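## Task

Move every spilled game token into the square marked by blue tape so that each lies fully within the tape's outer border, either flat on the table or low in a stack. The sticky-note cube must be left upright on the table; otherwise the result is scored lower.

## Robot and tools

Robot: two arms, left_arm and right_arm, mounted on opposite sides of a table. Each has six joints and a two-finger gripper. Scene frame: origin at the table centre, table top at z = +0.020 m, +z up. left_arm's base is at (-0.017, +0.463, +0.039) m with quat_wxyz (+0.707, 0, 0, -0.707); right_arm's base is at (-0.017, -0.459, +0.039) m with quat_wxyz (+0.709, 0, 0, +0.706). Both bases have +z up. The arm names do not correspond to sides of the images.

A row is a flat list of 14 numbers, always covering both arms: left_arm's six joint angles and its opening, then right_arm's six angles and opening. Joint order within each arm is unusual: waist, wrist pitch, elbow, wrist yaw, shoulder, wrist roll. Angles are absolute targets in radians, not offsets. Shoulder, wrist yaw and wrist roll have flipped signs in everything you send and read. Stated ranges are: waist -3.054 to 3.054; shoulder 0.000 to 3.142, so -3.142 to 0 in your numbers; elbow 0.000 to 2.356; wrist pitch -1.571 to 1.571; wrist yaw -1.571 to 1.571; wrist roll -3.142 to 3.142. A target more than 0.028 rad outside a range, and further out than the joint already is, gets the call refused. Real ends may differ by up to 0.028 rad. "joint sent to its limit" means a joint was clipped at its end.

Opening runs from -1 to +1, with +1 fully open. Empty fingers close at about -0.78; going lower does nothing more. A full close needs about 0.6 s. To grasp, note grip_measured at first contact and keep commanding about 0.08 below it for a firm grip, or less below it for a light one. Pieces thinner than about 3 mm are squeezed less. The fingers point along the gripper's +x axis and close along its y axis. end_effector_position is 3 to 4 cm behind the fingertips, and only the outer 1.5 cm of each finger face is flat.

Tools:
- execute_actions(actions, cameras): actions is a list of actions. Each action is a table of up to 15 rows run at one row per 1/30 s, lasting 0.5 s in total; if you give fewer rows, the last row is held. An empty list only returns the state. Per step, waist, shoulder and elbow targets stay within 0.368 rad of the measured angle, and the wrist joints within 0.763 rad. Targets that would move a gripper more than 70 mm are scaled back. Far goals therefore take several actions. To keep a joint still, resend its "Joint targets" value. To keep a gripper unchanged, resend its present command, because 0 is a real command.
- move(target, speed, blend, opening_speed, blocking, cameras): target is one 14-number row or a list of up to 15 rows, all absolute joint angles. Paths are joint-interpolated, so gripper paths curve. Each move lasts at least 0.5 s, and anything beyond 10 s is cut short. speed is in rad/s, 0.01 to 7 with default 0.5, and applies to the joint with the longest way to go; you may give one value per target. blend (rad) rounds corners in a list. opening_speed is at least 0.2 per second on the -1..1 scale. With blocking=false the result comes back after 0.5 s and a new move takes over from the current point. Moves do not avoid obstacles or the other arm. The result has a "move:" line: done, off_target (at rest but more than 0.03 rad from the target), moving, held, or fault, plus limits=held if steps were withheld. A done ending says nothing about contact.
- wait(seconds 0 to 10): lets time pass while commands are held; a running move keeps going.
- stop(): brakes a running move.
- zoom_image(camera, region): camera is cam_left_wrist or cam_right_wrist; region is [x0, y0, x1, y1] in image pixels, at most 504x504, taken from that camera's latest image.
- finished_scene(scene): ends scene 1 or 2 for good. The goal must hold without the robot.

Results: end_effector pose and velocities are in that arm's own base frame (m, m/s, rad/s), with possible errors of a few cm. Joint positions and velocities list each arm in row order, then the finger-pad gap in m (0.080 open). "within noise" means the arm is still. "Joint targets" shows the current drive targets and "Tool commands" the current openings. "blocked" names an arm stopped by an obstacle. "joint command not followed" means the clearance check changed targets; it does not keep the grippers apart. Joint torques are total drive output; external torques estimate outside load, where a push toward larger angles lowers the reading. grip_effort_n is motor effort, negative when closing, and not pad force. Wrist depth gives 7x7 cells per camera in mm (70 to 1000); "-" means no value. Images are 896x504 from cam_left_wrist then cam_right_wrist; the wrist camera poses follow the arm.

Load limits (N m) are waist 16.8, shoulder 20.8, elbow 20.8, wrist pitch 5.49, wrist yaw 5.47, wrist roll 5.13. Reaching one stops that arm for 10 s. Long holding or stretching heats motors: MOTOR HOT appears at 50 °C, and at 95 °C a fault stops the arm. Loose objects may occasionally be nudged by outside pushes. Simulated time keeps running while you think.

Each tool is called after "Emit:" in YAML: its name, and indented under it one key for each argument.

## Session

Emit:
execute_actions:
  actions: []

Scene clock: 0.00 s.
left_arm: end_effector_position=(+0.3008, -0.1804, +0.1981) grip_measured=+0.988 grip_effort_n=n/a end_effector_quat_wxyz=(+0.825, +0.031, +0.563, -0.031) | right_arm: end_effector_position=(+0.3239, +0.1074, +0.1200) grip_measured=+0.979 grip_effort_n=n/a end_effector_quat_wxyz=(+0.733, +0.171, +0.569, -0.331)
Joint names: [waist, wrist pitch, elbow, wrist yaw, shoulder, wrist roll]
Joint positions: left_arm=[-0.626 -1.156 1.521 0.201 -1.62 0.505 0.079] | right_arm=[0.461 -1.231 1.487 -0.325 -1.838 -1.2 0.079]
Joint velocities: within noise
Joint torques (N m): no reading
External joint torques (N m): no reading
Heat: left arm: hottest wrist roll 24 °C (+0.0 °C/min); right arm: hottest wrist pitch 31 °C (+0.0 °C/min).
Wrist depth (mm): cam_left_wrist=[290 286 285 280 277 274 - / 291 288 286 282 278 273 - / 295 289 286 282 279 276 - / 294 291 288 283 280 278 - / 295 81 287 284 282 104 - / - - 288 286 283 90 73 / - - 292 287 284 81 -] | cam_right_wrist=[168 176 186 193 205 218 232 / 171 178 188 196 210 223 236 / 174 181 190 201 214 226 240 / 177 184 193 205 218 232 246 / 179 183 197 209 219 235 250 / - - 202 212 223 89 - / - 76 204 215 228 75 -]
Joint targets: left_arm=[-0.626 -1.156 1.521 0.202 -1.619 0.505] | right_arm=[0.461 -1.231 1.488 -0.326 -1.836 -1.200]
Tool commands: left_gripper/opening=+0.987433 right_gripper/opening=+0.978541

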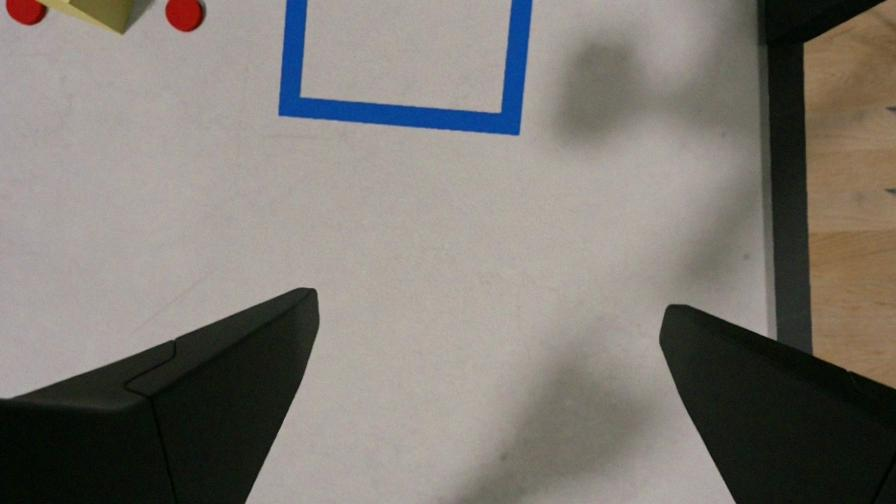

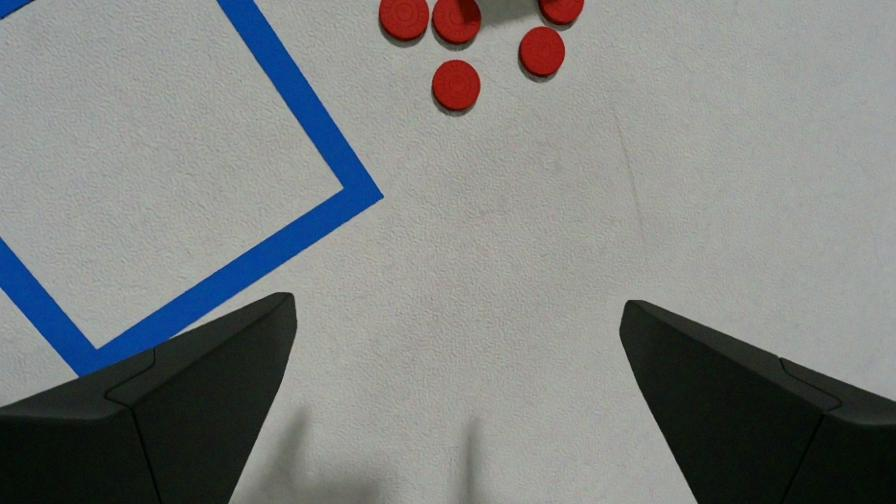

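Emit:
move:
  target: [-0.626,-1.156,1.521,0.201,-1.62,0.505,0.987,0,-1.5,2.2,0,-1.95,0,0.98]
  speed: 0.9

Scene clock: 3.37 s.
left_arm: end_effector_position=(+0.3008, -0.1804, +0.1981) grip_measured=+0.988 grip_effort_n=-3.5 end_effector_quat_wxyz=(+0.825, +0.031, +0.563, -0.031) | right_arm: end_effector_position=(+0.4067, -0.0003, +0.2614) grip_measured=+0.979 grip_effort_n=-4.0 end_effector_quat_wxyz=(+0.811, +0.000, +0.585, -0.002)
Joint names: [waist, wrist pitch, elbow, wrist yaw, shoulder, wrist roll]
Joint positions: left_arm=[-0.626 -1.156 1.521 0.201 -1.62 0.505 0.079] | right_arm=[0 -1.499 2.19 -0.003 -1.94 -0.002 0.079]
Joint velocities: within noise
Joint torques (N m): left_arm=[0.1 0.68 6.51 0.16 7.66 -0.05] | right_arm=[-0.01 0.72 7.2 0.1 5.86 0.07]
External joint torques (N m): left_arm=[0.1 -0.17 0.32 0 1.08 -0.05] | right_arm=[0 -0.13 1.7 0.1 -2.38 0.07]
Heat: left arm: hottest wrist roll 24 °C (+0.0 °C/min); right arm: hottest wrist pitch 31 °C (+0.0 °C/min).
Wrist depth (mm): cam_left_wrist=[291 288 283 280 276 275 - / 291 289 285 282 278 275 - / 293 290 288 283 281 277 - / 295 290 288 286 279 277 - / 297 81 288 285 282 104 - / - - 292 286 283 90 73 / - - 290 288 283 81 -] | cam_right_wrist=[317 319 322 326 331 335 335 / 320 324 327 332 333 339 342 / 326 329 333 336 338 344 345 / 329 332 337 336 343 322 355 / 334 336 341 345 347 354 357 / - - 350 352 353 89 - / - 76 354 356 359 75 -]
Joint targets: left_arm=[-0.626 -1.156 1.521 0.201 -1.620 0.505] | right_arm=[0.000 -1.500 2.200 0.000 -1.950 0.000]
move: done
camera_calibration:
cam_right_wrist: T_world_to_cam=[[0.0428298, -0.998005, 0.0463853, -0.0269988], [-0.995888, -0.0389373, 0.0817952, 0.409589], [-0.0798259, -0.0496978, -0.995569, 0.369434], [0, 0, 0, 1]] pos_world=[0.438551, 0.00736344, 0.335547]

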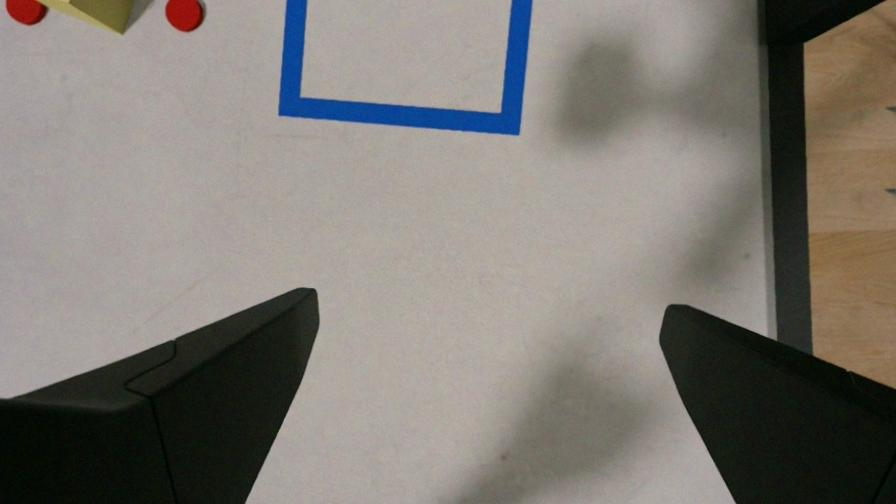

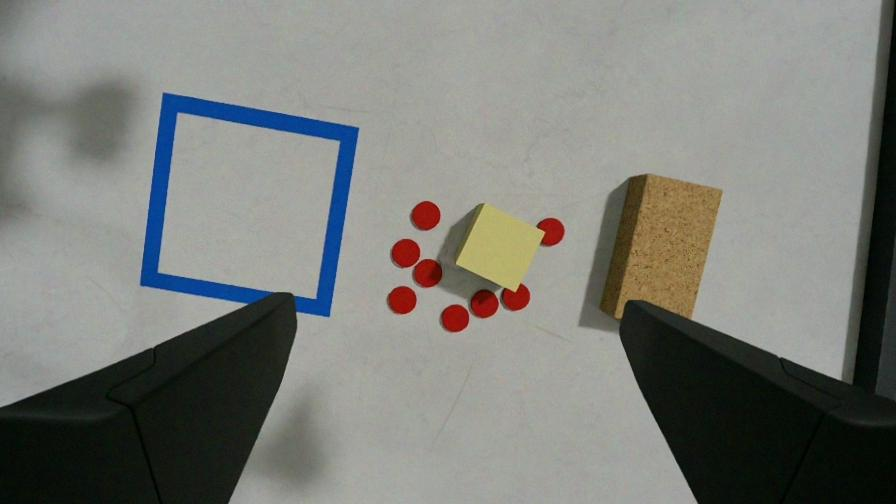

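Emit:
zoom_image:
  camera: "cam_right_wrist"
  region: [370, 180, 600, 350]

Emit:
zoom_image:
  camera: "cam_right_wrist"
  region: [130, 60, 634, 350]

Scaled by 2.191 from the camera's 896x504 image, which has a finer 1280x720 frame.

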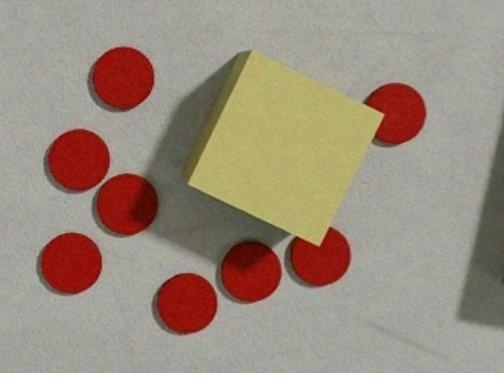

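Scaled by 1.000.

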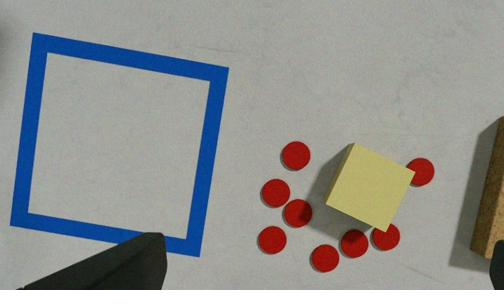

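Emit:
move:
  target: [-0.626,-1.156,1.521,0.201,-1.62,0.505,0.987,-0.11,-1.398,1.996,0,-2.17,-0.346,0.99]
  speed: 0.7
  cameras: ["cam_right_wrist"]

Scene clock: 6.47 s.
left_arm: end_effector_position=(+0.3008, -0.1804, +0.1981) grip_measured=+0.988 grip_effort_n=-2.6 end_effector_quat_wxyz=(+0.825, +0.031, +0.563, -0.031) | right_arm: end_effector_position=(+0.4180, -0.0466, +0.1232) grip_measured=+0.979 grip_effort_n=-4.0 end_effector_quat_wxyz=(+0.691, +0.159, +0.687, -0.159)
Joint names: [waist, wrist pitch, elbow, wrist yaw, shoulder, wrist roll]
Joint positions: left_arm=[-0.626 -1.156 1.521 0.201 -1.62 0.505 0.079] | right_arm=[-0.11 -1.4 2 -0.002 -2.164 -0.343 0.079]
Joint velocities: within noise
Joint torques (N m): left_arm=[0.03 0.68 6.51 0.16 7.67 -0.05] | right_arm=[-0.12 0.46 5.8 0.03 7.59 -0.13]
External joint torques (N m): left_arm=[0.04 -0.17 0.3 0.01 1.07 -0.05] | right_arm=[-0.12 0.11 0.15 0.05 -2.3 -0.13]
Heat: left arm: hottest elbow 24 °C (+18.6 °C/min); right arm: hottest wrist pitch 31 °C (+0.0 °C/min).
Wrist depth (mm): cam_left_wrist=[290 287 284 281 278 275 - / 293 290 284 282 277 275 - / 293 290 286 283 279 276 - / 294 291 286 285 281 278 - / 297 81 288 287 282 104 - / - - 292 287 282 90 73 / - - 292 287 284 81 -] | cam_right_wrist=[167 166 169 170 172 148 149 / 176 177 180 181 182 157 159 / 187 188 188 157 194 168 172 / 199 202 201 167 208 210 213 / 214 211 216 221 221 223 230 / - - 238 241 243 89 - / - 76 258 261 267 75 -]
Joint targets: left_arm=[-0.626 -1.156 1.521 0.201 -1.620 0.505] | right_arm=[-0.110 -1.398 1.996 0.000 -2.170 -0.346]
move: done
camera_calibration:
cam_right_wrist: T_world_to_cam=[[-0.386104, -0.922043, 0.0275719, 0.117944], [-0.846698, 0.366099, 0.3861, 0.349337], [-0.366095, 0.12573, -0.922045, 0.349217], [0, 0, 0, 1]] pos_world=[0.469168, -0.0630499, 0.183862]
Images, in order (width x height): cam_right_wrist 896x504.

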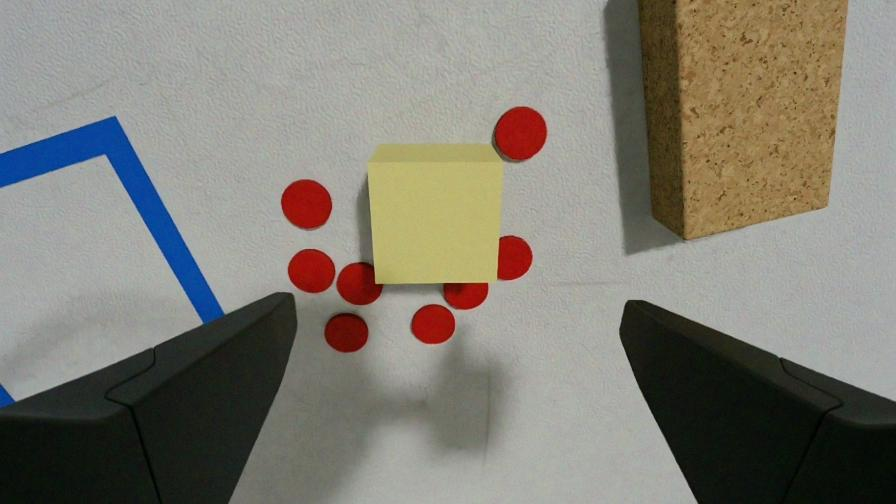

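Emit:
move:
  target:
    - [-0.626,-1.156,1.521,0.201,-1.62,0.505,0.987,-0.102,-1.125,1.754,0,-2.2,-0.353,0.99]
    - [-0.626,-1.156,1.521,0.201,-1.62,0.505,0.987,-0.102,-1.125,1.754,0,-2.2,-0.353,0.26]
  speed: 0.4
  opening_speed: 0.8
  cameras: ["cam_right_wrist"]

Scene clock: 9.37 s.
left_arm: end_effector_position=(+0.3008, -0.1804, +0.1981) grip_measured=+0.988 grip_effort_n=-3.0 end_effector_quat_wxyz=(+0.825, +0.031, +0.563, -0.031) | right_arm: end_effector_position=(+0.4220, -0.0444, +0.0527) grip_measured=+0.265 grip_effort_n=-21.6 end_effector_quat_wxyz=(+0.694, +0.159, +0.684, -0.159)
Joint names: [waist, wrist pitch, elbow, wrist yaw, shoulder, wrist roll]
Joint positions: left_arm=[-0.626 -1.156 1.521 0.201 -1.62 0.505 0.079] | right_arm=[-0.104 -1.127 1.761 -0.002 -2.191 -0.35 0.047]
Joint velocities: within noise
Joint torques (N m): left_arm=[0.07 0.67 6.5 0.17 7.68 -0.05] | right_arm=[0.22 0.38 5.21 0.05 7.49 -0.12]
External joint torques (N m): left_arm=[0.1 -0.18 0.29 0.02 1.06 -0.05] | right_arm=[0.1 0 -0.44 0.06 -2.57 -0.12]
Heat: left arm: hottest elbow 25 °C (+19.2 °C/min); right arm: hottest wrist pitch 31 °C (+0.0 °C/min).
Wrist depth (mm): cam_left_wrist=[291 287 285 280 278 274 - / 292 288 285 281 278 275 - / 293 290 286 284 279 276 - / 296 291 286 283 279 276 - / 295 81 288 285 282 104 - / - - 289 286 283 90 73 / - - 291 286 283 81 -] | cam_right_wrist=[105 105 107 107 109 109 96 / 111 112 113 114 115 116 100 / 119 119 119 120 120 124 105 / 127 126 126 91 99 133 114 / 136 137 96 96 95 141 119 / - - 100 105 95 - 155 / - - 158 165 160 - -]
Joint targets: left_arm=[-0.626 -1.156 1.521 0.201 -1.620 0.505] | right_arm=[-0.102 -1.125 1.754 0.000 -2.200 -0.353]
move: done
camera_calibration:
cam_right_wrist: T_world_to_cam=[[-0.387318, -0.921604, 0.0251083, 0.124043], [-0.849498, 0.367332, 0.37871, 0.380829], [-0.358244, 0.125352, -0.925175, 0.282212], [0, 0, 0, 1]] pos_world=[0.472658, -0.0609483, 0.113757]
Images, in order (width x height): cam_right_wrist 896x504.

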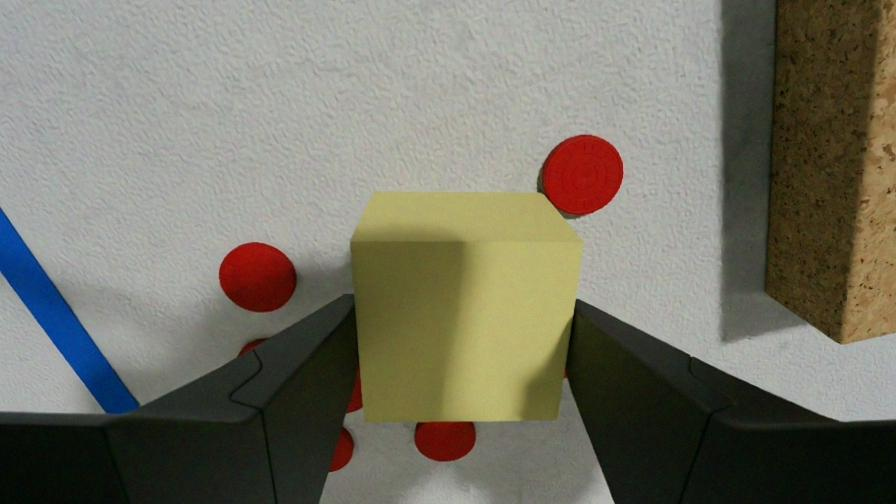

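Emit:
move:
  target:
    - [-0.626,-1.156,1.521,0.201,-1.62,0.505,0.987,-0.102,-1.283,1.889,0,-2.177,-0.353,0.26]
    - [-0.626,-1.156,1.521,0.201,-1.62,0.505,0.987,-0.562,-1.116,1.317,0,-1.771,-0.353,0.26]
    - [-0.626,-1.156,1.521,0.201,-1.62,0.505,0.987,-0.562,-0.972,1.212,0,-1.811,-0.353,0.26]
  speed: [0.3,0.6,0.2]
  blend: [0.05,0.03,0]
  cameras: ["cam_right_wrist"]

Scene clock: 12.40 s.
left_arm: end_effector_position=(+0.3008, -0.1804, +0.1981) grip_measured=+0.988 grip_effort_n=-2.6 end_effector_quat_wxyz=(+0.825, +0.031, +0.563, -0.031) | right_arm: end_effector_position=(+0.2715, -0.1715, +0.0574) grip_measured=+0.264 grip_effort_n=-20.7 end_effector_quat_wxyz=(+0.639, +0.311, +0.630, -0.313)
Joint names: [waist, wrist pitch, elbow, wrist yaw, shoulder, wrist roll]
Joint positions: left_arm=[-0.626 -1.156 1.521 0.201 -1.62 0.505 0.079] | right_arm=[-0.563 -0.974 1.219 -0.001 -1.802 -0.35 0.047]
Joint velocities: within noise
Joint torques (N m): left_arm=[0.1 0.68 6.53 0.15 7.69 -0.04] | right_arm=[-0.02 0.4 4.84 0.02 4.91 -0.11]
External joint torques (N m): left_arm=[0.12 -0.16 0.39 0.01 1.2 -0.04] | right_arm=[-0.04 0.03 -0.58 0.03 -2.23 -0.11]
Heat: left arm: hottest elbow 25 °C (+14.5 °C/min); right arm: hottest wrist pitch 31 °C (+0.0 °C/min).
Wrist depth (mm): cam_left_wrist=[291 286 285 281 278 273 - / 294 289 284 282 278 275 - / 295 289 287 283 280 276 - / 295 291 288 285 280 278 - / 297 81 288 285 280 104 - / - - 290 287 283 90 73 / - - 292 288 283 81 -] | cam_right_wrist=[- 106 114 115 116 118 118 / 105 120 121 122 123 124 125 / 127 127 129 130 132 131 133 / 135 137 138 139 140 142 143 / 145 146 101 149 108 150 155 / - - 158 162 87 - 165 / - - 171 176 171 - -]
Joint targets: left_arm=[-0.626 -1.156 1.521 0.201 -1.620 0.505] | right_arm=[-0.562 -0.972 1.212 0.000 -1.811 -0.353]
move: done
camera_calibration:
cam_right_wrist: T_world_to_cam=[[-0.75525, -0.654956, 0.0251217, 0.0941469], [-0.598813, 0.705079, 0.379852, 0.28763], [-0.266499, 0.27184, -0.924706, 0.248814], [0, 0, 0, 1]] pos_world=[0.30965, -0.208777, 0.118458]
Images, in order (width x height): cam_right_wrist 896x504.

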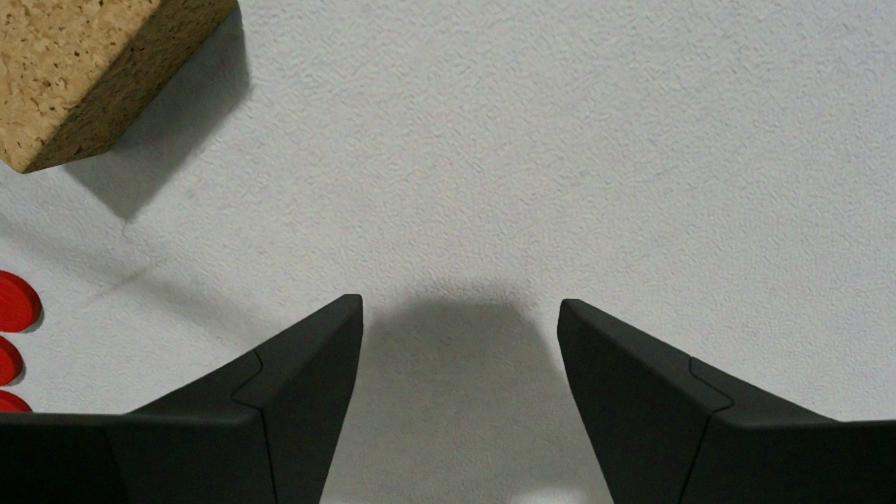

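Emit:
move:
  target:
    - [-0.626,-1.156,1.521,0.201,-1.62,0.505,0.987,-0.562,-1.116,1.317,0,-1.771,-0.353,0.99]
    - [-0.626,-1.156,1.521,0.201,-1.62,0.505,0.987,-0.102,-1.398,1.996,0,-2.17,-0.353,0.99]
  speed: [0.4,0.7]
  opening_speed: 1
  blend: [0.05,0]
  cameras: ["cam_right_wrist"]

Scene clock: 14.50 s.
left_arm: end_effector_position=(+0.3008, -0.1804, +0.1981) grip_measured=+0.988 grip_effort_n=-2.6 end_effector_quat_wxyz=(+0.825, +0.031, +0.563, -0.031) | right_arm: end_effector_position=(+0.4160, -0.0424, +0.1224) grip_measured=+0.975 grip_effort_n=15.1 end_effector_quat_wxyz=(+0.690, +0.158, +0.688, -0.158)
Joint names: [waist, wrist pitch, elbow, wrist yaw, shoulder, wrist roll]
Joint positions: left_arm=[-0.626 -1.156 1.521 0.201 -1.62 0.505 0.079] | right_arm=[-0.101 -1.397 1.985 -0.001 -2.157 -0.35 0.079]
Joint velocities: within noise
Joint torques (N m): left_arm=[0.1 0.68 6.52 0.16 7.67 -0.05] | right_arm=[-0.2 0.14 7.36 -0.02 6.78 -0.14]
External joint torques (N m): left_arm=[0.1 -0.17 0.35 0.02 1.13 -0.05] | right_arm=[-0.21 -0.21 1.7 -0.01 -3.07 -0.14]
Heat: left arm: hottest elbow 26 °C (+16.6 °C/min); right arm: hottest wrist pitch 31 °C (+0.0 °C/min).
Wrist depth (mm): cam_left_wrist=[290 288 284 279 277 273 - / 292 289 285 280 278 274 - / 294 289 287 283 278 275 - / 296 292 288 284 280 279 - / 297 80 287 285 283 104 - / - - 289 285 283 90 73 / - - 291 287 284 81 -] | cam_right_wrist=[164 165 168 168 171 148 146 / 175 175 177 180 179 157 157 / 186 187 188 156 193 169 168 / 199 200 201 164 206 210 211 / 213 209 214 221 221 222 230 / - - 236 240 242 88 - / - 76 259 261 265 75 -]
Joint targets: left_arm=[-0.626 -1.156 1.521 0.201 -1.620 0.505] | right_arm=[-0.102 -1.398 1.996 0.000 -2.170 -0.353]
move: done
camera_calibration:
cam_right_wrist: T_world_to_cam=[[-0.384194, -0.922826, 0.0280542, 0.120163], [-0.845832, 0.363994, 0.38997, 0.345555], [-0.370086, 0.126095, -0.9204, 0.348643], [0, 0, 0, 1]] pos_world=[0.467475, -0.0588525, 0.182764]
Images, in order (width x height): cam_right_wrist 896x504.

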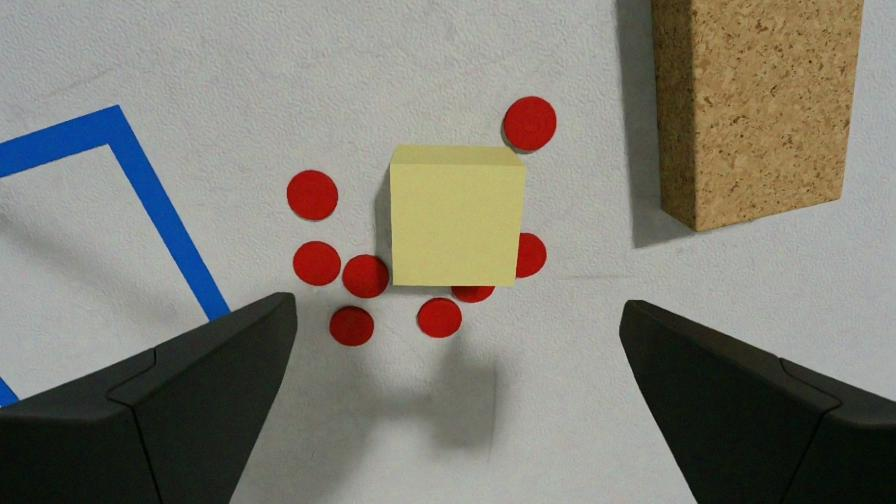

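Emit:
move:
  target:
    - [-0.626,-1.156,1.521,0.201,-1.62,0.505,0.987,-0.102,-1.125,1.754,0,-2.2,-0.353,0.99]
    - [-0.626,-1.156,1.521,0.201,-1.62,0.505,0.987,-0.102,-1.125,1.754,0,-2.2,-0.353,0.1]
  speed: 0.4
  opening_speed: 0.8
  cameras: ["cam_right_wrist"]

Scene clock: 17.17 s.
left_arm: end_effector_position=(+0.3008, -0.1804, +0.1981) grip_measured=+0.988 grip_effort_n=-2.6 end_effector_quat_wxyz=(+0.825, +0.031, +0.563, -0.031) | right_arm: end_effector_position=(+0.4219, -0.0430, +0.0526) grip_measured=+0.200 grip_effort_n=-83.5 end_effector_quat_wxyz=(+0.694, +0.158, +0.684, -0.158)
Joint names: [waist, wrist pitch, elbow, wrist yaw, shoulder, wrist roll]
Joint positions: left_arm=[-0.626 -1.156 1.521 0.201 -1.62 0.505 0.079] | right_arm=[-0.101 -1.127 1.761 -0.001 -2.191 -0.35 0.044]
Joint velocities: within noise
Joint torques (N m): left_arm=[0.07 0.69 6.53 0.16 7.67 -0.05] | right_arm=[-0.16 0.36 5.19 0.01 7.28 -0.1]
External joint torques (N m): left_arm=[0.11 -0.15 0.37 0.02 1.1 -0.05] | right_arm=[-0.29 -0.02 -0.43 0.02 -2.74 -0.1]
Heat: left arm: hottest elbow 26 °C (+14.0 °C/min); right arm: hottest wrist pitch 31 °C (+0.0 °C/min).
Wrist depth (mm): cam_left_wrist=[290 287 284 280 277 274 997 / 290 291 284 283 278 274 - / 295 290 286 282 279 275 - / 294 292 287 283 282 277 - / 296 81 287 285 281 104 - / - - 287 285 285 90 73 / - - 290 287 284 81 -] | cam_right_wrist=[105 106 107 107 108 109 97 / 111 112 113 114 115 116 101 / 119 119 120 121 121 124 106 / 127 127 126 93 128 132 115 / 136 137 95 96 95 141 125 / 145 - 95 105 93 - 155 / - - 161 165 86 - -]
Joint targets: left_arm=[-0.626 -1.156 1.521 0.201 -1.620 0.505] | right_arm=[-0.102 -1.125 1.754 0.000 -2.200 -0.353]
move: done
camera_calibration:
cam_right_wrist: T_world_to_cam=[[-0.384481, -0.922804, 0.0246297, 0.12416], [-0.85035, 0.364425, 0.379604, 0.380412], [-0.359276, 0.125007, -0.924821, 0.282348], [0, 0, 0, 1]] pos_world=[0.472661, -0.0593512, 0.113657]
Images, in order (width x height): cam_right_wrist 896x504.

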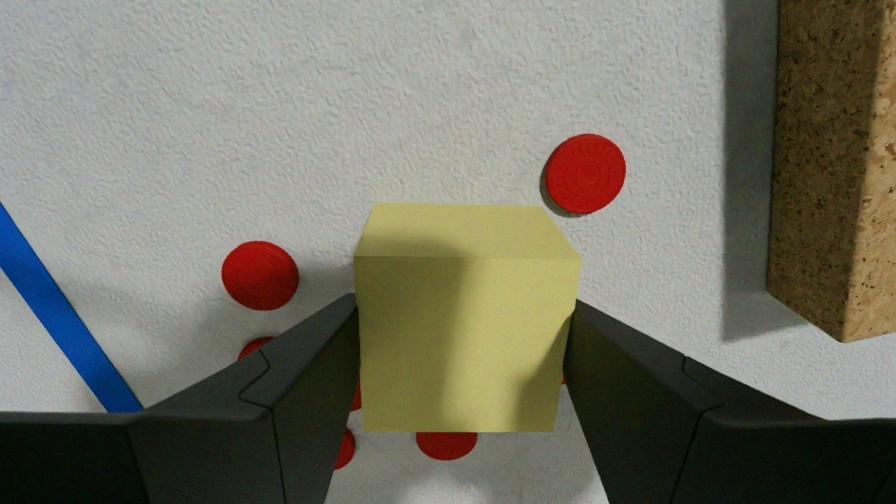

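Emit:
move:
  target:
    - [-0.626,-1.156,1.521,0.201,-1.62,0.505,0.987,-0.102,-1.283,1.889,0,-2.177,-0.353,0.12]
    - [-0.626,-1.156,1.521,0.201,-1.62,0.505,0.987,-0.562,-1.116,1.317,0,-1.771,-0.353,0.12]
    - [-0.626,-1.156,1.521,0.201,-1.62,0.505,0.987,-0.562,-0.972,1.212,0,-1.811,-0.353,0.12]
  speed: [0.3,0.6,0.2]
  blend: [0.05,0.03,0]
  cameras: ["cam_right_wrist"]

Scene clock: 20.00 s.
left_arm: end_effector_position=(+0.3008, -0.1804, +0.1981) grip_measured=+0.988 grip_effort_n=-3.0 end_effector_quat_wxyz=(+0.825, +0.031, +0.563, -0.031) | right_arm: end_effector_position=(+0.2711, -0.1713, +0.0567) grip_measured=+0.200 grip_effort_n=-83.5 end_effector_quat_wxyz=(+0.638, +0.311, +0.631, -0.313)
Joint names: [waist, wrist pitch, elbow, wrist yaw, shoulder, wrist roll]
Joint positions: left_arm=[-0.626 -1.156 1.521 0.201 -1.62 0.505 0.079] | right_arm=[-0.563 -0.974 1.218 -0.002 -1.804 -0.35 0.044]
Joint velocities: within noise
Joint torques (N m): left_arm=[0.08 0.67 6.51 0.16 7.65 -0.04] | right_arm=[0.04 0.42 5.1 0.05 5.09 -0.09]
External joint torques (N m): left_arm=[0.13 -0.16 0.28 0.01 0.94 -0.04] | right_arm=[0.03 0.04 -0.34 0.07 -2.08 -0.09]
Heat: left arm: hottest elbow 27 °C (+15.0 °C/min); right arm: hottest wrist pitch 31 °C (+0.0 °C/min).
Wrist depth (mm): cam_left_wrist=[291 287 284 280 276 275 - / 292 288 285 283 279 275 - / 294 290 287 281 279 275 - / 293 291 287 285 279 277 - / 295 81 287 284 281 104 - / - - 290 286 282 90 73 / - - 291 289 284 81 -] | cam_right_wrist=[- 106 113 114 115 117 118 / 105 119 120 120 122 123 124 / 125 126 128 126 130 131 132 / 134 136 135 93 135 142 142 / 144 145 94 96 95 150 154 / - - 94 105 93 - 165 / - - 170 175 170 - -]
Joint targets: left_arm=[-0.626 -1.156 1.521 0.201 -1.620 0.505] | right_arm=[-0.562 -0.972 1.212 0.000 -1.811 -0.353]
move: done
camera_calibration:
cam_right_wrist: T_world_to_cam=[[-0.755388, -0.654752, 0.026253, 0.093962], [-0.597664, 0.704846, 0.382086, 0.287057], [-0.268676, 0.272933, -0.923754, 0.248667], [0, 0, 0, 1]] pos_world=[0.309352, -0.208678, 0.11756]
Images, in order (width x height): cam_right_wrist 896x504.

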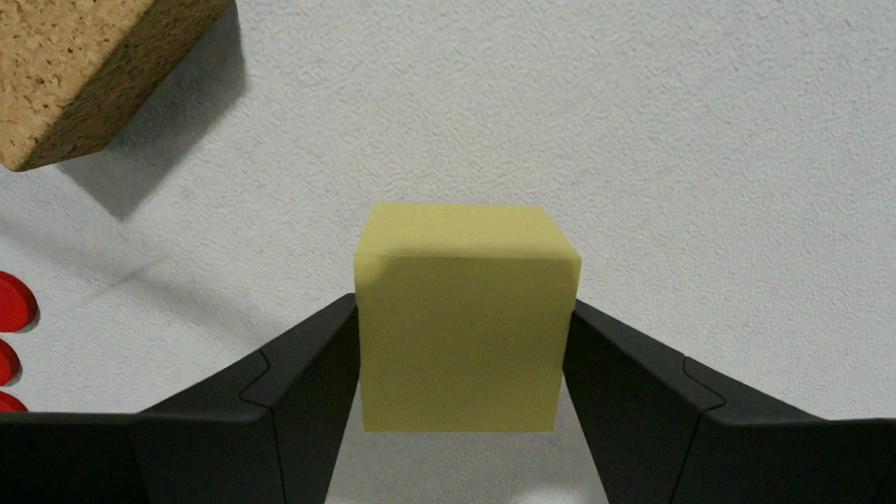

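Emit:
move:
  target: [-0.626,-1.156,1.521,0.201,-1.62,0.505,0.987,-0.562,-0.953,1.2,0,-1.818,-0.353,0.12]
  speed: 0.05
  cameras: ["cam_right_wrist"]

Scene clock: 20.87 s.
left_arm: end_effector_position=(+0.3008, -0.1804, +0.1981) grip_measured=+0.988 grip_effort_n=-2.6 end_effector_quat_wxyz=(+0.825, +0.031, +0.563, -0.031) | right_arm: end_effector_position=(+0.2713, -0.1714, +0.0522) grip_measured=+0.200 grip_effort_n=-83.5 end_effector_quat_wxyz=(+0.639, +0.311, +0.630, -0.313)
Joint names: [waist, wrist pitch, elbow, wrist yaw, shoulder, wrist roll]
Joint positions: left_arm=[-0.626 -1.156 1.521 0.201 -1.62 0.505 0.079] | right_arm=[-0.563 -0.955 1.206 -0.002 -1.81 -0.35 0.044]
Joint velocities: within noise
Joint torques (N m): left_arm=[0.13 0.68 6.5 0.15 7.65 -0.05] | right_arm=[-0.05 0.35 5.03 0.04 4.94 -0.11]
External joint torques (N m): left_arm=[0.11 -0.14 0.33 0 1.02 -0.06] | right_arm=[-0.04 -0.02 -0.33 0.06 -2.17 -0.11]
Heat: left arm: hottest elbow 27 °C (+14.4 °C/min); right arm: hottest wrist pitch 31 °C (+0.0 °C/min).
Wrist depth (mm): cam_left_wrist=[290 289 284 280 277 274 - / 292 288 285 282 276 274 - / 292 289 285 283 280 275 - / 296 291 287 284 280 278 - / 296 81 286 286 280 104 - / - - 287 286 284 90 73 / - - 292 288 283 81 -] | cam_right_wrist=[- 106 110 110 111 112 113 / 106 115 116 117 118 118 120 / 121 122 123 122 125 127 128 / 129 131 129 93 131 136 137 / 139 139 95 96 95 144 148 / - - 95 106 93 - 159 / - - 164 169 164 - -]
Joint targets: left_arm=[-0.626 -1.156 1.521 0.201 -1.620 0.505] | right_arm=[-0.562 -0.953 1.200 0.000 -1.818 -0.353]
move: done
camera_calibration:
cam_right_wrist: T_world_to_cam=[[-0.755466, -0.65468, 0.0257964, 0.0942535], [-0.598108, 0.705188, 0.380759, 0.289286], [-0.267466, 0.272221, -0.924315, 0.244222], [0, 0, 0, 1]] pos_world=[0.309551, -0.208777, 0.113159]
Images, in order (width x height): cam_right_wrist 896x504.

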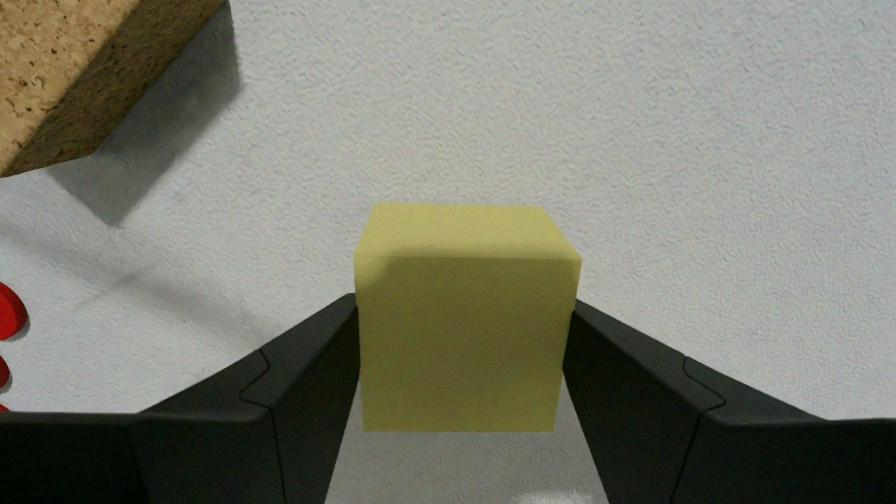

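Emit:
move:
  target: [-0.626,-1.156,1.521,0.201,-1.62,0.505,0.987,-0.562,-0.941,1.192,0,-1.8225,-0.353,0.12]
  speed: 0.04
  cameras: ["cam_right_wrist"]

Scene clock: 29.40 s.
left_arm: end_effector_position=(+0.3008, -0.1804, +0.1981) grip_measured=+0.988 grip_effort_n=-3.5 end_effector_quat_wxyz=(+0.825, +0.031, +0.563, -0.031) | right_arm: end_effector_position=(+0.2713, -0.1714, +0.0493) grip_measured=+0.200 grip_effort_n=-83.5 end_effector_quat_wxyz=(+0.639, +0.311, +0.630, -0.313)
Joint names: [waist, wrist pitch, elbow, wrist yaw, shoulder, wrist roll]
Joint positions: left_arm=[-0.626 -1.156 1.521 0.201 -1.62 0.505 0.079] | right_arm=[-0.563 -0.944 1.199 -0.002 -1.813 -0.35 0.044]
Joint velocities: within noise
Joint torques (N m): left_arm=[0.11 0.69 6.52 0.16 7.68 -0.05] | right_arm=[0 0.45 4.97 0.09 4.93 -0.06]
External joint torques (N m): left_arm=[0.13 -0.18 0.29 0.01 1.08 -0.05] | right_arm=[-0.03 0.09 -0.33 0.1 -2.2 -0.06]
Heat: left arm: hottest elbow 28 °C (+12.2 °C/min); right arm: hottest wrist pitch 31 °C (+0.0 °C/min).
Wrist depth (mm): cam_left_wrist=[292 288 283 280 278 275 - / 292 288 284 282 278 274 - / 293 290 286 282 279 276 - / 295 291 287 284 280 277 - / 295 81 288 285 281 104 - / - - 289 287 283 90 73 / - - 291 289 284 81 -] | cam_right_wrist=[- 105 107 108 109 109 110 / 106 113 114 114 116 116 117 / 119 120 120 121 122 125 125 / 127 128 127 93 128 133 134 / 136 136 95 96 95 141 145 / 144 - 94 105 93 - 155 / - - 160 165 86 - -]
Joint targets: left_arm=[-0.626 -1.156 1.521 0.201 -1.620 0.505] | right_arm=[-0.562 -0.941 1.192 0.000 -1.823 -0.353]
move: done
camera_calibration:
cam_right_wrist: T_world_to_cam=[[-0.755466, -0.65468, 0.0257964, 0.0943283], [-0.598108, 0.705188, 0.380759, 0.29039], [-0.267466, 0.272221, -0.924315, 0.241542], [0, 0, 0, 1]] pos_world=[0.309551, -0.208777, 0.110259]
Images, in order (width x height): cam_right_wrist 896x504.

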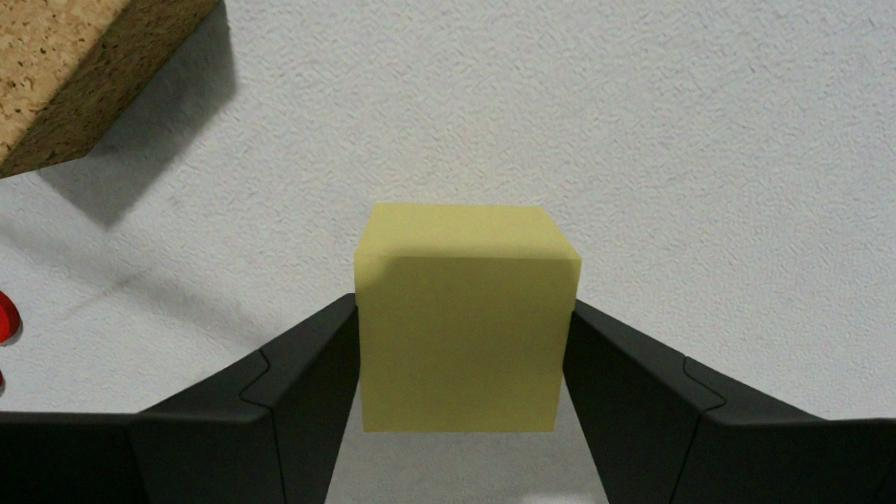

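Emit:
move:
  target:
    - [-0.626,-1.156,1.521,0.201,-1.62,0.505,0.987,-0.562,-0.941,1.192,0,-1.8235,-0.353,0.75]
    - [-0.626,-1.156,1.521,0.201,-1.62,0.505,0.987,-0.562,-1.116,1.317,0,-1.771,-0.353,0.75]
  speed: [0.1,0.2]
  opening_speed: 0.6
  cameras: ["cam_right_wrist"]

Scene clock: 32.20 s.
left_arm: end_effector_position=(+0.3008, -0.1804, +0.1981) grip_measured=+0.988 grip_effort_n=-3.0 end_effector_quat_wxyz=(+0.825, +0.031, +0.563, -0.031) | right_arm: end_effector_position=(+0.2677, -0.1692, +0.0849) grip_measured=+0.746 grip_effort_n=15.1 end_effector_quat_wxyz=(+0.628, +0.312, +0.641, -0.312)
Joint names: [waist, wrist pitch, elbow, wrist yaw, shoulder, wrist roll]
Joint positions: left_arm=[-0.626 -1.156 1.521 0.201 -1.62 0.505 0.079] | right_arm=[-0.563 -1.114 1.307 -0.002 -1.782 -0.35 0.069]
Joint velocities: within noise
Joint torques (N m): left_arm=[0.09 0.68 6.52 0.15 7.64 -0.05] | right_arm=[0.36 0.09 7.14 0.01 6.92 -0.11]
External joint torques (N m): left_arm=[0.07 -0.16 0.35 0 1.09 -0.05] | right_arm=[0.37 -0.23 1.66 0.03 -0.08 -0.1]
Heat: left arm: hottest elbow 29 °C (+13.0 °C/min); right arm: hottest wrist pitch 31 °C (+0.0 °C/min).
Wrist depth (mm): cam_left_wrist=[292 286 283 280 276 273 999 / 292 288 284 282 277 275 - / 293 289 285 282 279 277 - / 294 292 289 282 280 277 - / 295 81 287 285 282 104 - / - - 288 286 283 89 73 / - - 293 287 282 81 -] | cam_right_wrist=[- 124 136 137 140 141 142 / 116 144 145 147 149 151 151 / 152 154 153 129 158 161 163 / 161 165 166 127 169 174 176 / 176 174 177 138 179 184 191 / - - 193 199 201 81 205 / - - 214 218 222 - -]
Joint targets: left_arm=[-0.626 -1.156 1.521 0.201 -1.620 0.505] | right_arm=[-0.562 -1.116 1.317 0.000 -1.771 -0.353]
move: done
camera_calibration:
cam_right_wrist: T_world_to_cam=[[-0.754708, -0.655151, 0.0345435, 0.0911327], [-0.587944, 0.698772, 0.40748, 0.266985], [-0.291099, 0.287219, -0.912561, 0.280764], [0, 0, 0, 1]] pos_world=[0.307481, -0.207496, 0.144275]
Images, in order (width x height): cam_right_wrist 896x504.

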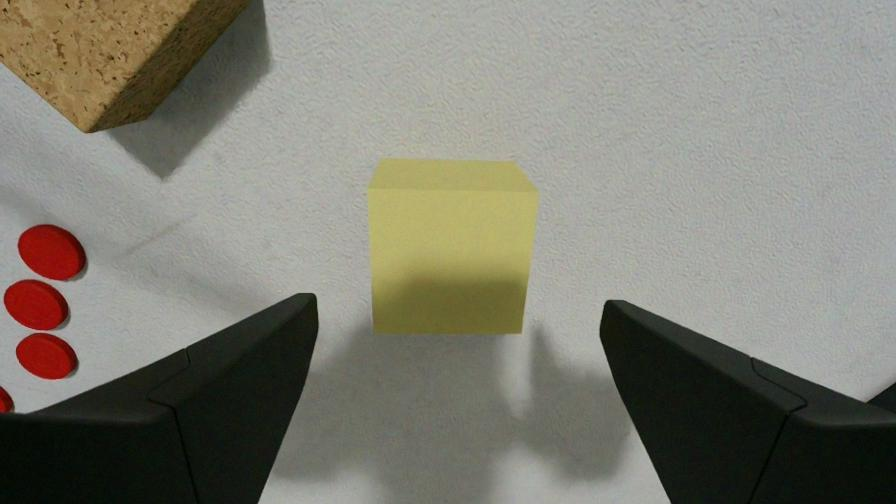

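Emit:
move:
  target:
    - [-0.626,-1.156,1.521,0.201,-1.62,0.505,0.987,-0.3,-1.35,1.7,0,-1.9,0.075,0.5]
    - [-0.626,-1.156,1.521,0.201,-1.62,0.505,0.987,-0.075,-1.349,1.859,0,-2.081,0.075,0.5]
  speed: 0.6
  blend: [0.08,0]
  cameras: ["cam_right_wrist"]

Scene clock: 34.27 s.
left_arm: end_effector_position=(+0.3008, -0.1804, +0.1981) grip_measured=+0.988 grip_effort_n=-3.0 end_effector_quat_wxyz=(+0.825, +0.031, +0.563, -0.031) | right_arm: end_effector_position=(+0.3979, -0.0299, +0.1218) grip_measured=+0.504 grip_effort_n=-20.7 end_effector_quat_wxyz=(+0.708, +0.000, +0.706, -0.001)
Joint names: [waist, wrist pitch, elbow, wrist yaw, shoulder, wrist roll]
Joint positions: left_arm=[-0.626 -1.156 1.521 0.201 -1.62 0.505 0.079] | right_arm=[-0.075 -1.348 1.849 0 -2.07 0.073 0.058]
Joint velocities: within noise
Joint torques (N m): left_arm=[0.09 0.68 6.52 0.16 7.68 -0.05] | right_arm=[-0.13 0.12 7.14 0.04 6.56 0.09]
External joint torques (N m): left_arm=[0.09 -0.15 0.31 0 1.02 -0.05] | right_arm=[-0.15 -0.26 1.39 0.02 -2.8 0.09]
Heat: left arm: hottest elbow 29 °C (+12.3 °C/min); right arm: hottest wrist pitch 31 °C (+0.0 °C/min).
Wrist depth (mm): cam_left_wrist=[291 288 282 281 277 274 - / 291 288 287 283 278 275 - / 293 289 285 282 279 275 - / 293 291 288 283 280 277 - / 296 81 286 285 283 104 - / - - 290 286 282 89 73 / - - 290 287 284 81 -] | cam_right_wrist=[167 167 168 169 170 170 146 / 176 177 178 180 179 179 154 / 187 189 188 192 193 188 165 / 202 202 204 202 206 181 179 / 216 215 214 221 215 221 226 / - - 234 239 232 - 243 / - - 255 263 263 - -]
Joint targets: left_arm=[-0.626 -1.156 1.521 0.201 -1.620 0.505] | right_arm=[-0.075 -1.349 1.859 0.000 -2.081 0.075]
move: done
camera_calibration:
cam_right_wrist: T_world_to_cam=[[0.0548107, -0.99809, 0.0285009, -0.0522384], [-0.91989, -0.039374, 0.390196, 0.343339], [-0.388329, -0.0476046, -0.920291, 0.342006], [0, 0, 0, 1]] pos_world=[0.451507, -0.0223389, 0.182264]
Images, in order (width x height): cam_right_wrist 896x504.

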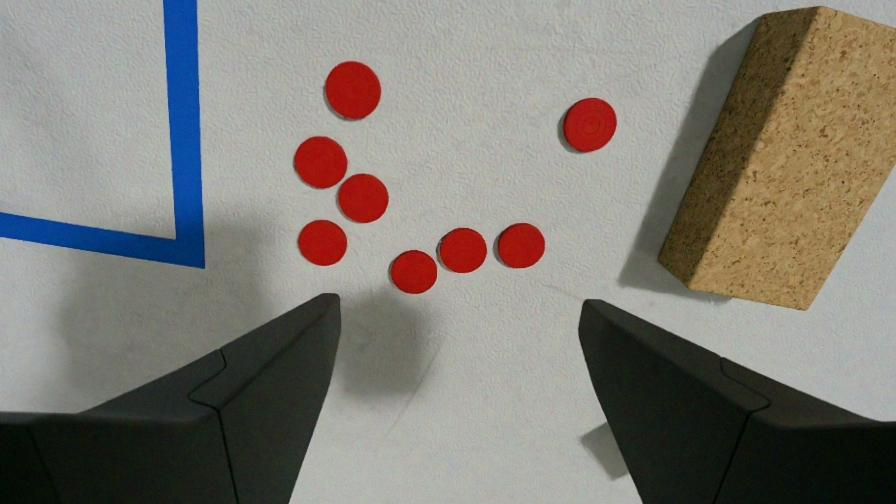

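Emit:
move:
  target:
    - [-0.626,-1.156,1.521,0.201,-1.62,0.505,0.987,-0.203,-1.297,1.987,0,-2.261,0,0.1]
    - [-0.626,-1.156,1.521,0.201,-1.62,0.505,0.987,-0.203,-1.133,1.847,0,-2.285,0,0.1]
  speed: [0.5,0.2]
  blend: [0.02,0]
  cameras: ["cam_right_wrist"]

Scene clock: 36.90 s.
left_arm: end_effector_position=(+0.3008, -0.1804, +0.1981) grip_measured=+0.988 grip_effort_n=-3.0 end_effector_quat_wxyz=(+0.825, +0.031, +0.563, -0.031) | right_arm: end_effector_position=(+0.4333, -0.0896, +0.0419) grip_measured=+0.104 grip_effort_n=-20.7 end_effector_quat_wxyz=(+0.709, +0.070, +0.698, -0.072)
Joint names: [waist, wrist pitch, elbow, wrist yaw, shoulder, wrist roll]
Joint positions: left_arm=[-0.626 -1.156 1.521 0.201 -1.62 0.505 0.079] | right_arm=[-0.203 -1.135 1.854 -0.001 -2.274 0.003 0.04]
Joint velocities: within noise
Joint torques (N m): left_arm=[0.11 0.67 6.51 0.16 7.68 -0.05] | right_arm=[0.05 0.36 5.32 0.04 7.81 -0.08]
External joint torques (N m): left_arm=[0.19 -0.17 0.37 0.02 1.16 -0.05] | right_arm=[0.11 -0.01 -0.3 0.04 -2.72 -0.08]
Heat: left arm: hottest elbow 29 °C (+11.4 °C/min); right arm: hottest wrist pitch 31 °C (+0.0 °C/min).
Wrist depth (mm): cam_left_wrist=[291 287 284 281 279 275 991 / 293 290 285 282 277 275 - / 294 290 287 282 279 276 - / 295 290 287 284 281 278 - / 296 81 287 286 282 104 - / - - 289 287 283 90 73 / - - 291 287 283 81 -] | cam_right_wrist=[95 97 97 97 98 98 99 / 101 101 102 103 104 92 76 / 108 108 110 110 110 93 81 / 114 116 116 116 118 90 88 / 119 124 121 126 96 96 94 / - - 131 136 87 - 102 / - - 142 147 87 - -]
Joint targets: left_arm=[-0.626 -1.156 1.521 0.201 -1.620 0.505] | right_arm=[-0.203 -1.133 1.847 0.000 -2.285 0.000]
move: done
camera_calibration:
cam_right_wrist: T_world_to_cam=[[-0.14333, -0.989219, 0.0300367, -0.0248579], [-0.915026, 0.144021, 0.37681, 0.419581], [-0.377074, 0.0265238, -0.925803, 0.28118], [0, 0, 0, 1]] pos_world=[0.48639, -0.0924764, 0.102962]
Images, in order (width x height): cam_right_wrist 896x504.

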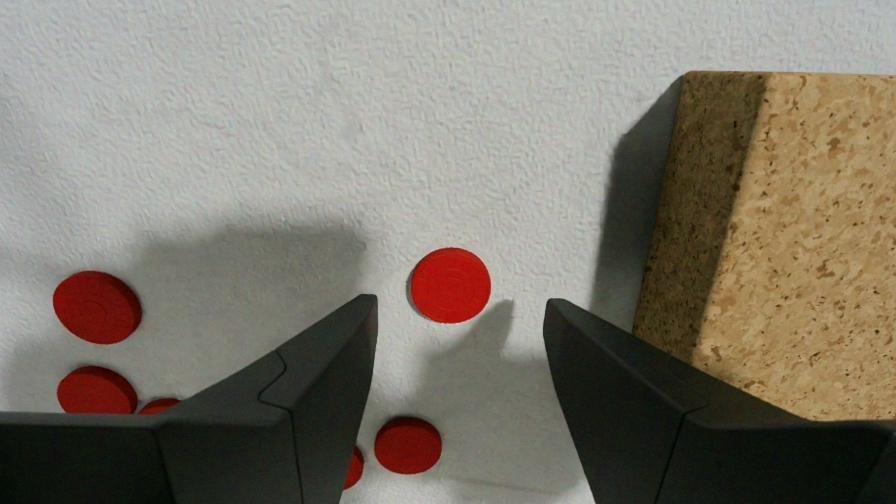

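Emit:
move:
  target: [-0.626,-1.156,1.521,0.201,-1.62,0.505,0.987,-0.203,-1.070,1.794,0,-2.294,0,0.1]
  speed: 0.1
  cameras: ["cam_right_wrist"]

Scene clock: 38.30 s.
left_arm: end_effector_position=(+0.3008, -0.1804, +0.1981) grip_measured=+0.988 grip_effort_n=-2.6 end_effector_quat_wxyz=(+0.825, +0.031, +0.563, -0.031) | right_arm: end_effector_position=(+0.4325, -0.0894, +0.0259) grip_measured=+0.104 grip_effort_n=-20.7 end_effector_quat_wxyz=(+0.711, +0.069, +0.696, -0.072)
Joint names: [waist, wrist pitch, elbow, wrist yaw, shoulder, wrist roll]
Joint positions: left_arm=[-0.626 -1.156 1.521 0.201 -1.62 0.505 0.079] | right_arm=[-0.203 -1.072 1.802 -0.001 -2.281 0.003 0.04]
Joint velocities: within noise
Joint torques (N m): left_arm=[0.08 0.68 6.49 0.17 7.67 -0.04] | right_arm=[-0.31 0.38 5.13 0.01 7.43 -0.1]
External joint torques (N m): left_arm=[0.09 -0.14 0.34 0.02 1.06 -0.04] | right_arm=[-0.33 0.01 -0.37 0.01 -2.98 -0.1]
Heat: left arm: hottest elbow 29 °C (+11.0 °C/min); right arm: hottest wrist pitch 31 °C (+0.0 °C/min).
Wrist depth (mm): cam_left_wrist=[290 286 284 281 276 274 - / 292 288 285 282 279 274 - / 294 288 287 283 278 275 - / 295 291 289 283 280 277 - / 296 81 287 285 282 104 - / - - 288 285 282 90 73 / - - 289 288 286 81 -] | cam_right_wrist=[- 82 83 83 84 - - / - 87 87 88 90 87 - / - 94 94 95 94 86 - / 98 99 100 100 102 86 72 / 106 106 104 106 105 92 76 / 112 - 112 116 87 - 82 / - - 123 125 87 - -]
Joint targets: left_arm=[-0.626 -1.156 1.521 0.201 -1.620 0.505] | right_arm=[-0.203 -1.070 1.794 0.000 -2.294 0.000]
move: done
camera_calibration:
cam_right_wrist: T_world_to_cam=[[-0.143475, -0.989191, 0.0302553, -0.0242633], [-0.916419, 0.144337, 0.373288, 0.425653], [-0.37362, 0.0258308, -0.927222, 0.264681], [0, 0, 0, 1]] pos_world=[0.485486, -0.0922755, 0.0872612]
Images, in order (width x height): cam_right_wrist 896x504.

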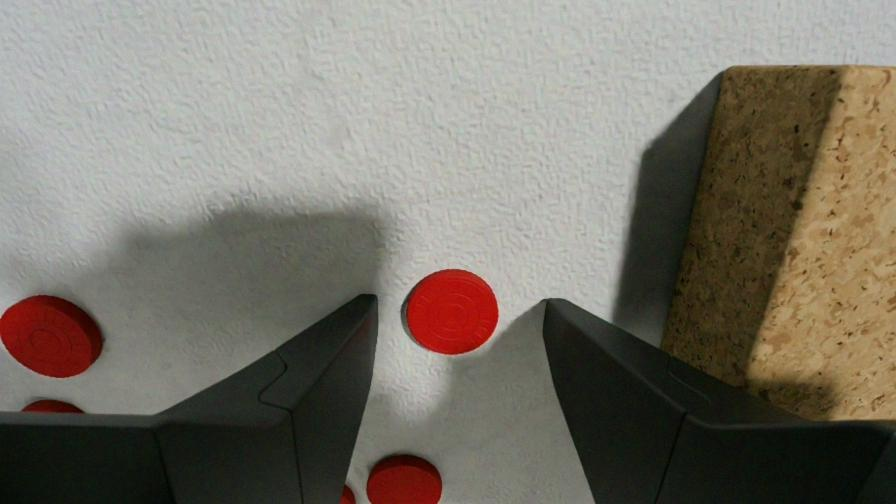

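Emit:
move:
  target: [-0.626,-1.156,1.521,0.201,-1.62,0.505,0.987,-0.203,-1.044,1.776,0,-2.303,0,-0.1]
  speed: 0.05
  cameras: ["cam_right_wrist"]

Scene clock: 39.47 s.
left_arm: end_effector_position=(+0.3008, -0.1804, +0.1981) grip_measured=+0.988 grip_effort_n=-3.0 end_effector_quat_wxyz=(+0.825, +0.031, +0.563, -0.031) | right_arm: end_effector_position=(+0.4319, -0.0902, +0.0232) grip_measured=-0.096 grip_effort_n=-24.0 end_effector_quat_wxyz=(+0.711, +0.069, +0.696, -0.074)
Joint names: [waist, wrist pitch, elbow, wrist yaw, shoulder, wrist roll]
Joint positions: left_arm=[-0.626 -1.156 1.521 0.201 -1.62 0.505 0.079] | right_arm=[-0.204 -1.06 1.791 -0.005 -2.281 0.003 0.031]
Joint velocities: within noise
Joint torques (N m): left_arm=[0.11 0.68 6.51 0.15 7.65 -0.04] | right_arm=[-0.05 1.33 3.95 0.17 6.41 -0.11]
External joint torques (N m): left_arm=[0.12 -0.15 0.32 0 1.02 -0.04] | right_arm=[-0.12 0.94 -1.59 0.16 -4.08 -0.11]
Heat: left arm: hottest elbow 30 °C (+12.2 °C/min); right arm: hottest wrist pitch 31 °C (+0.0 °C/min).
Wrist depth (mm): cam_left_wrist=[291 288 285 282 278 274 984 / 292 288 285 281 278 275 - / 293 290 287 284 279 275 - / 295 289 288 283 280 275 - / 296 81 288 284 283 104 - / - - 288 287 284 90 73 / - - 290 287 284 81 -] | cam_right_wrist=[- 82 83 84 84 - - / - 88 87 88 91 88 - / - 93 94 95 94 84 - / 98 99 100 101 102 84 71 / 105 106 104 105 105 90 76 / 113 111 - 116 85 83 82 / - - 83 124 77 - -]
Joint targets: left_arm=[-0.626 -1.156 1.521 0.201 -1.620 0.505] | right_arm=[-0.203 -1.044 1.776 0.000 -2.303 0.000]
move: done
camera_calibration:
cam_right_wrist: T_world_to_cam=[[-0.145087, -0.988831, 0.0341081, -0.0244803], [-0.916301, 0.147291, 0.37242, 0.426408], [-0.373285, 0.0227801, -0.927437, 0.261509], [0, 0, 0, 1]] pos_world=[0.484784, -0.0929703, 0.0845649]
Images, in order (width x height): cam_right_wrist 896x504.

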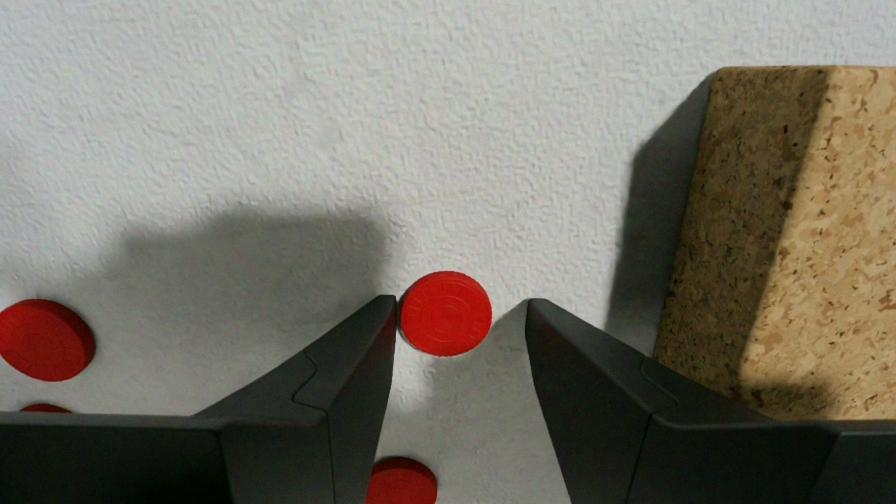

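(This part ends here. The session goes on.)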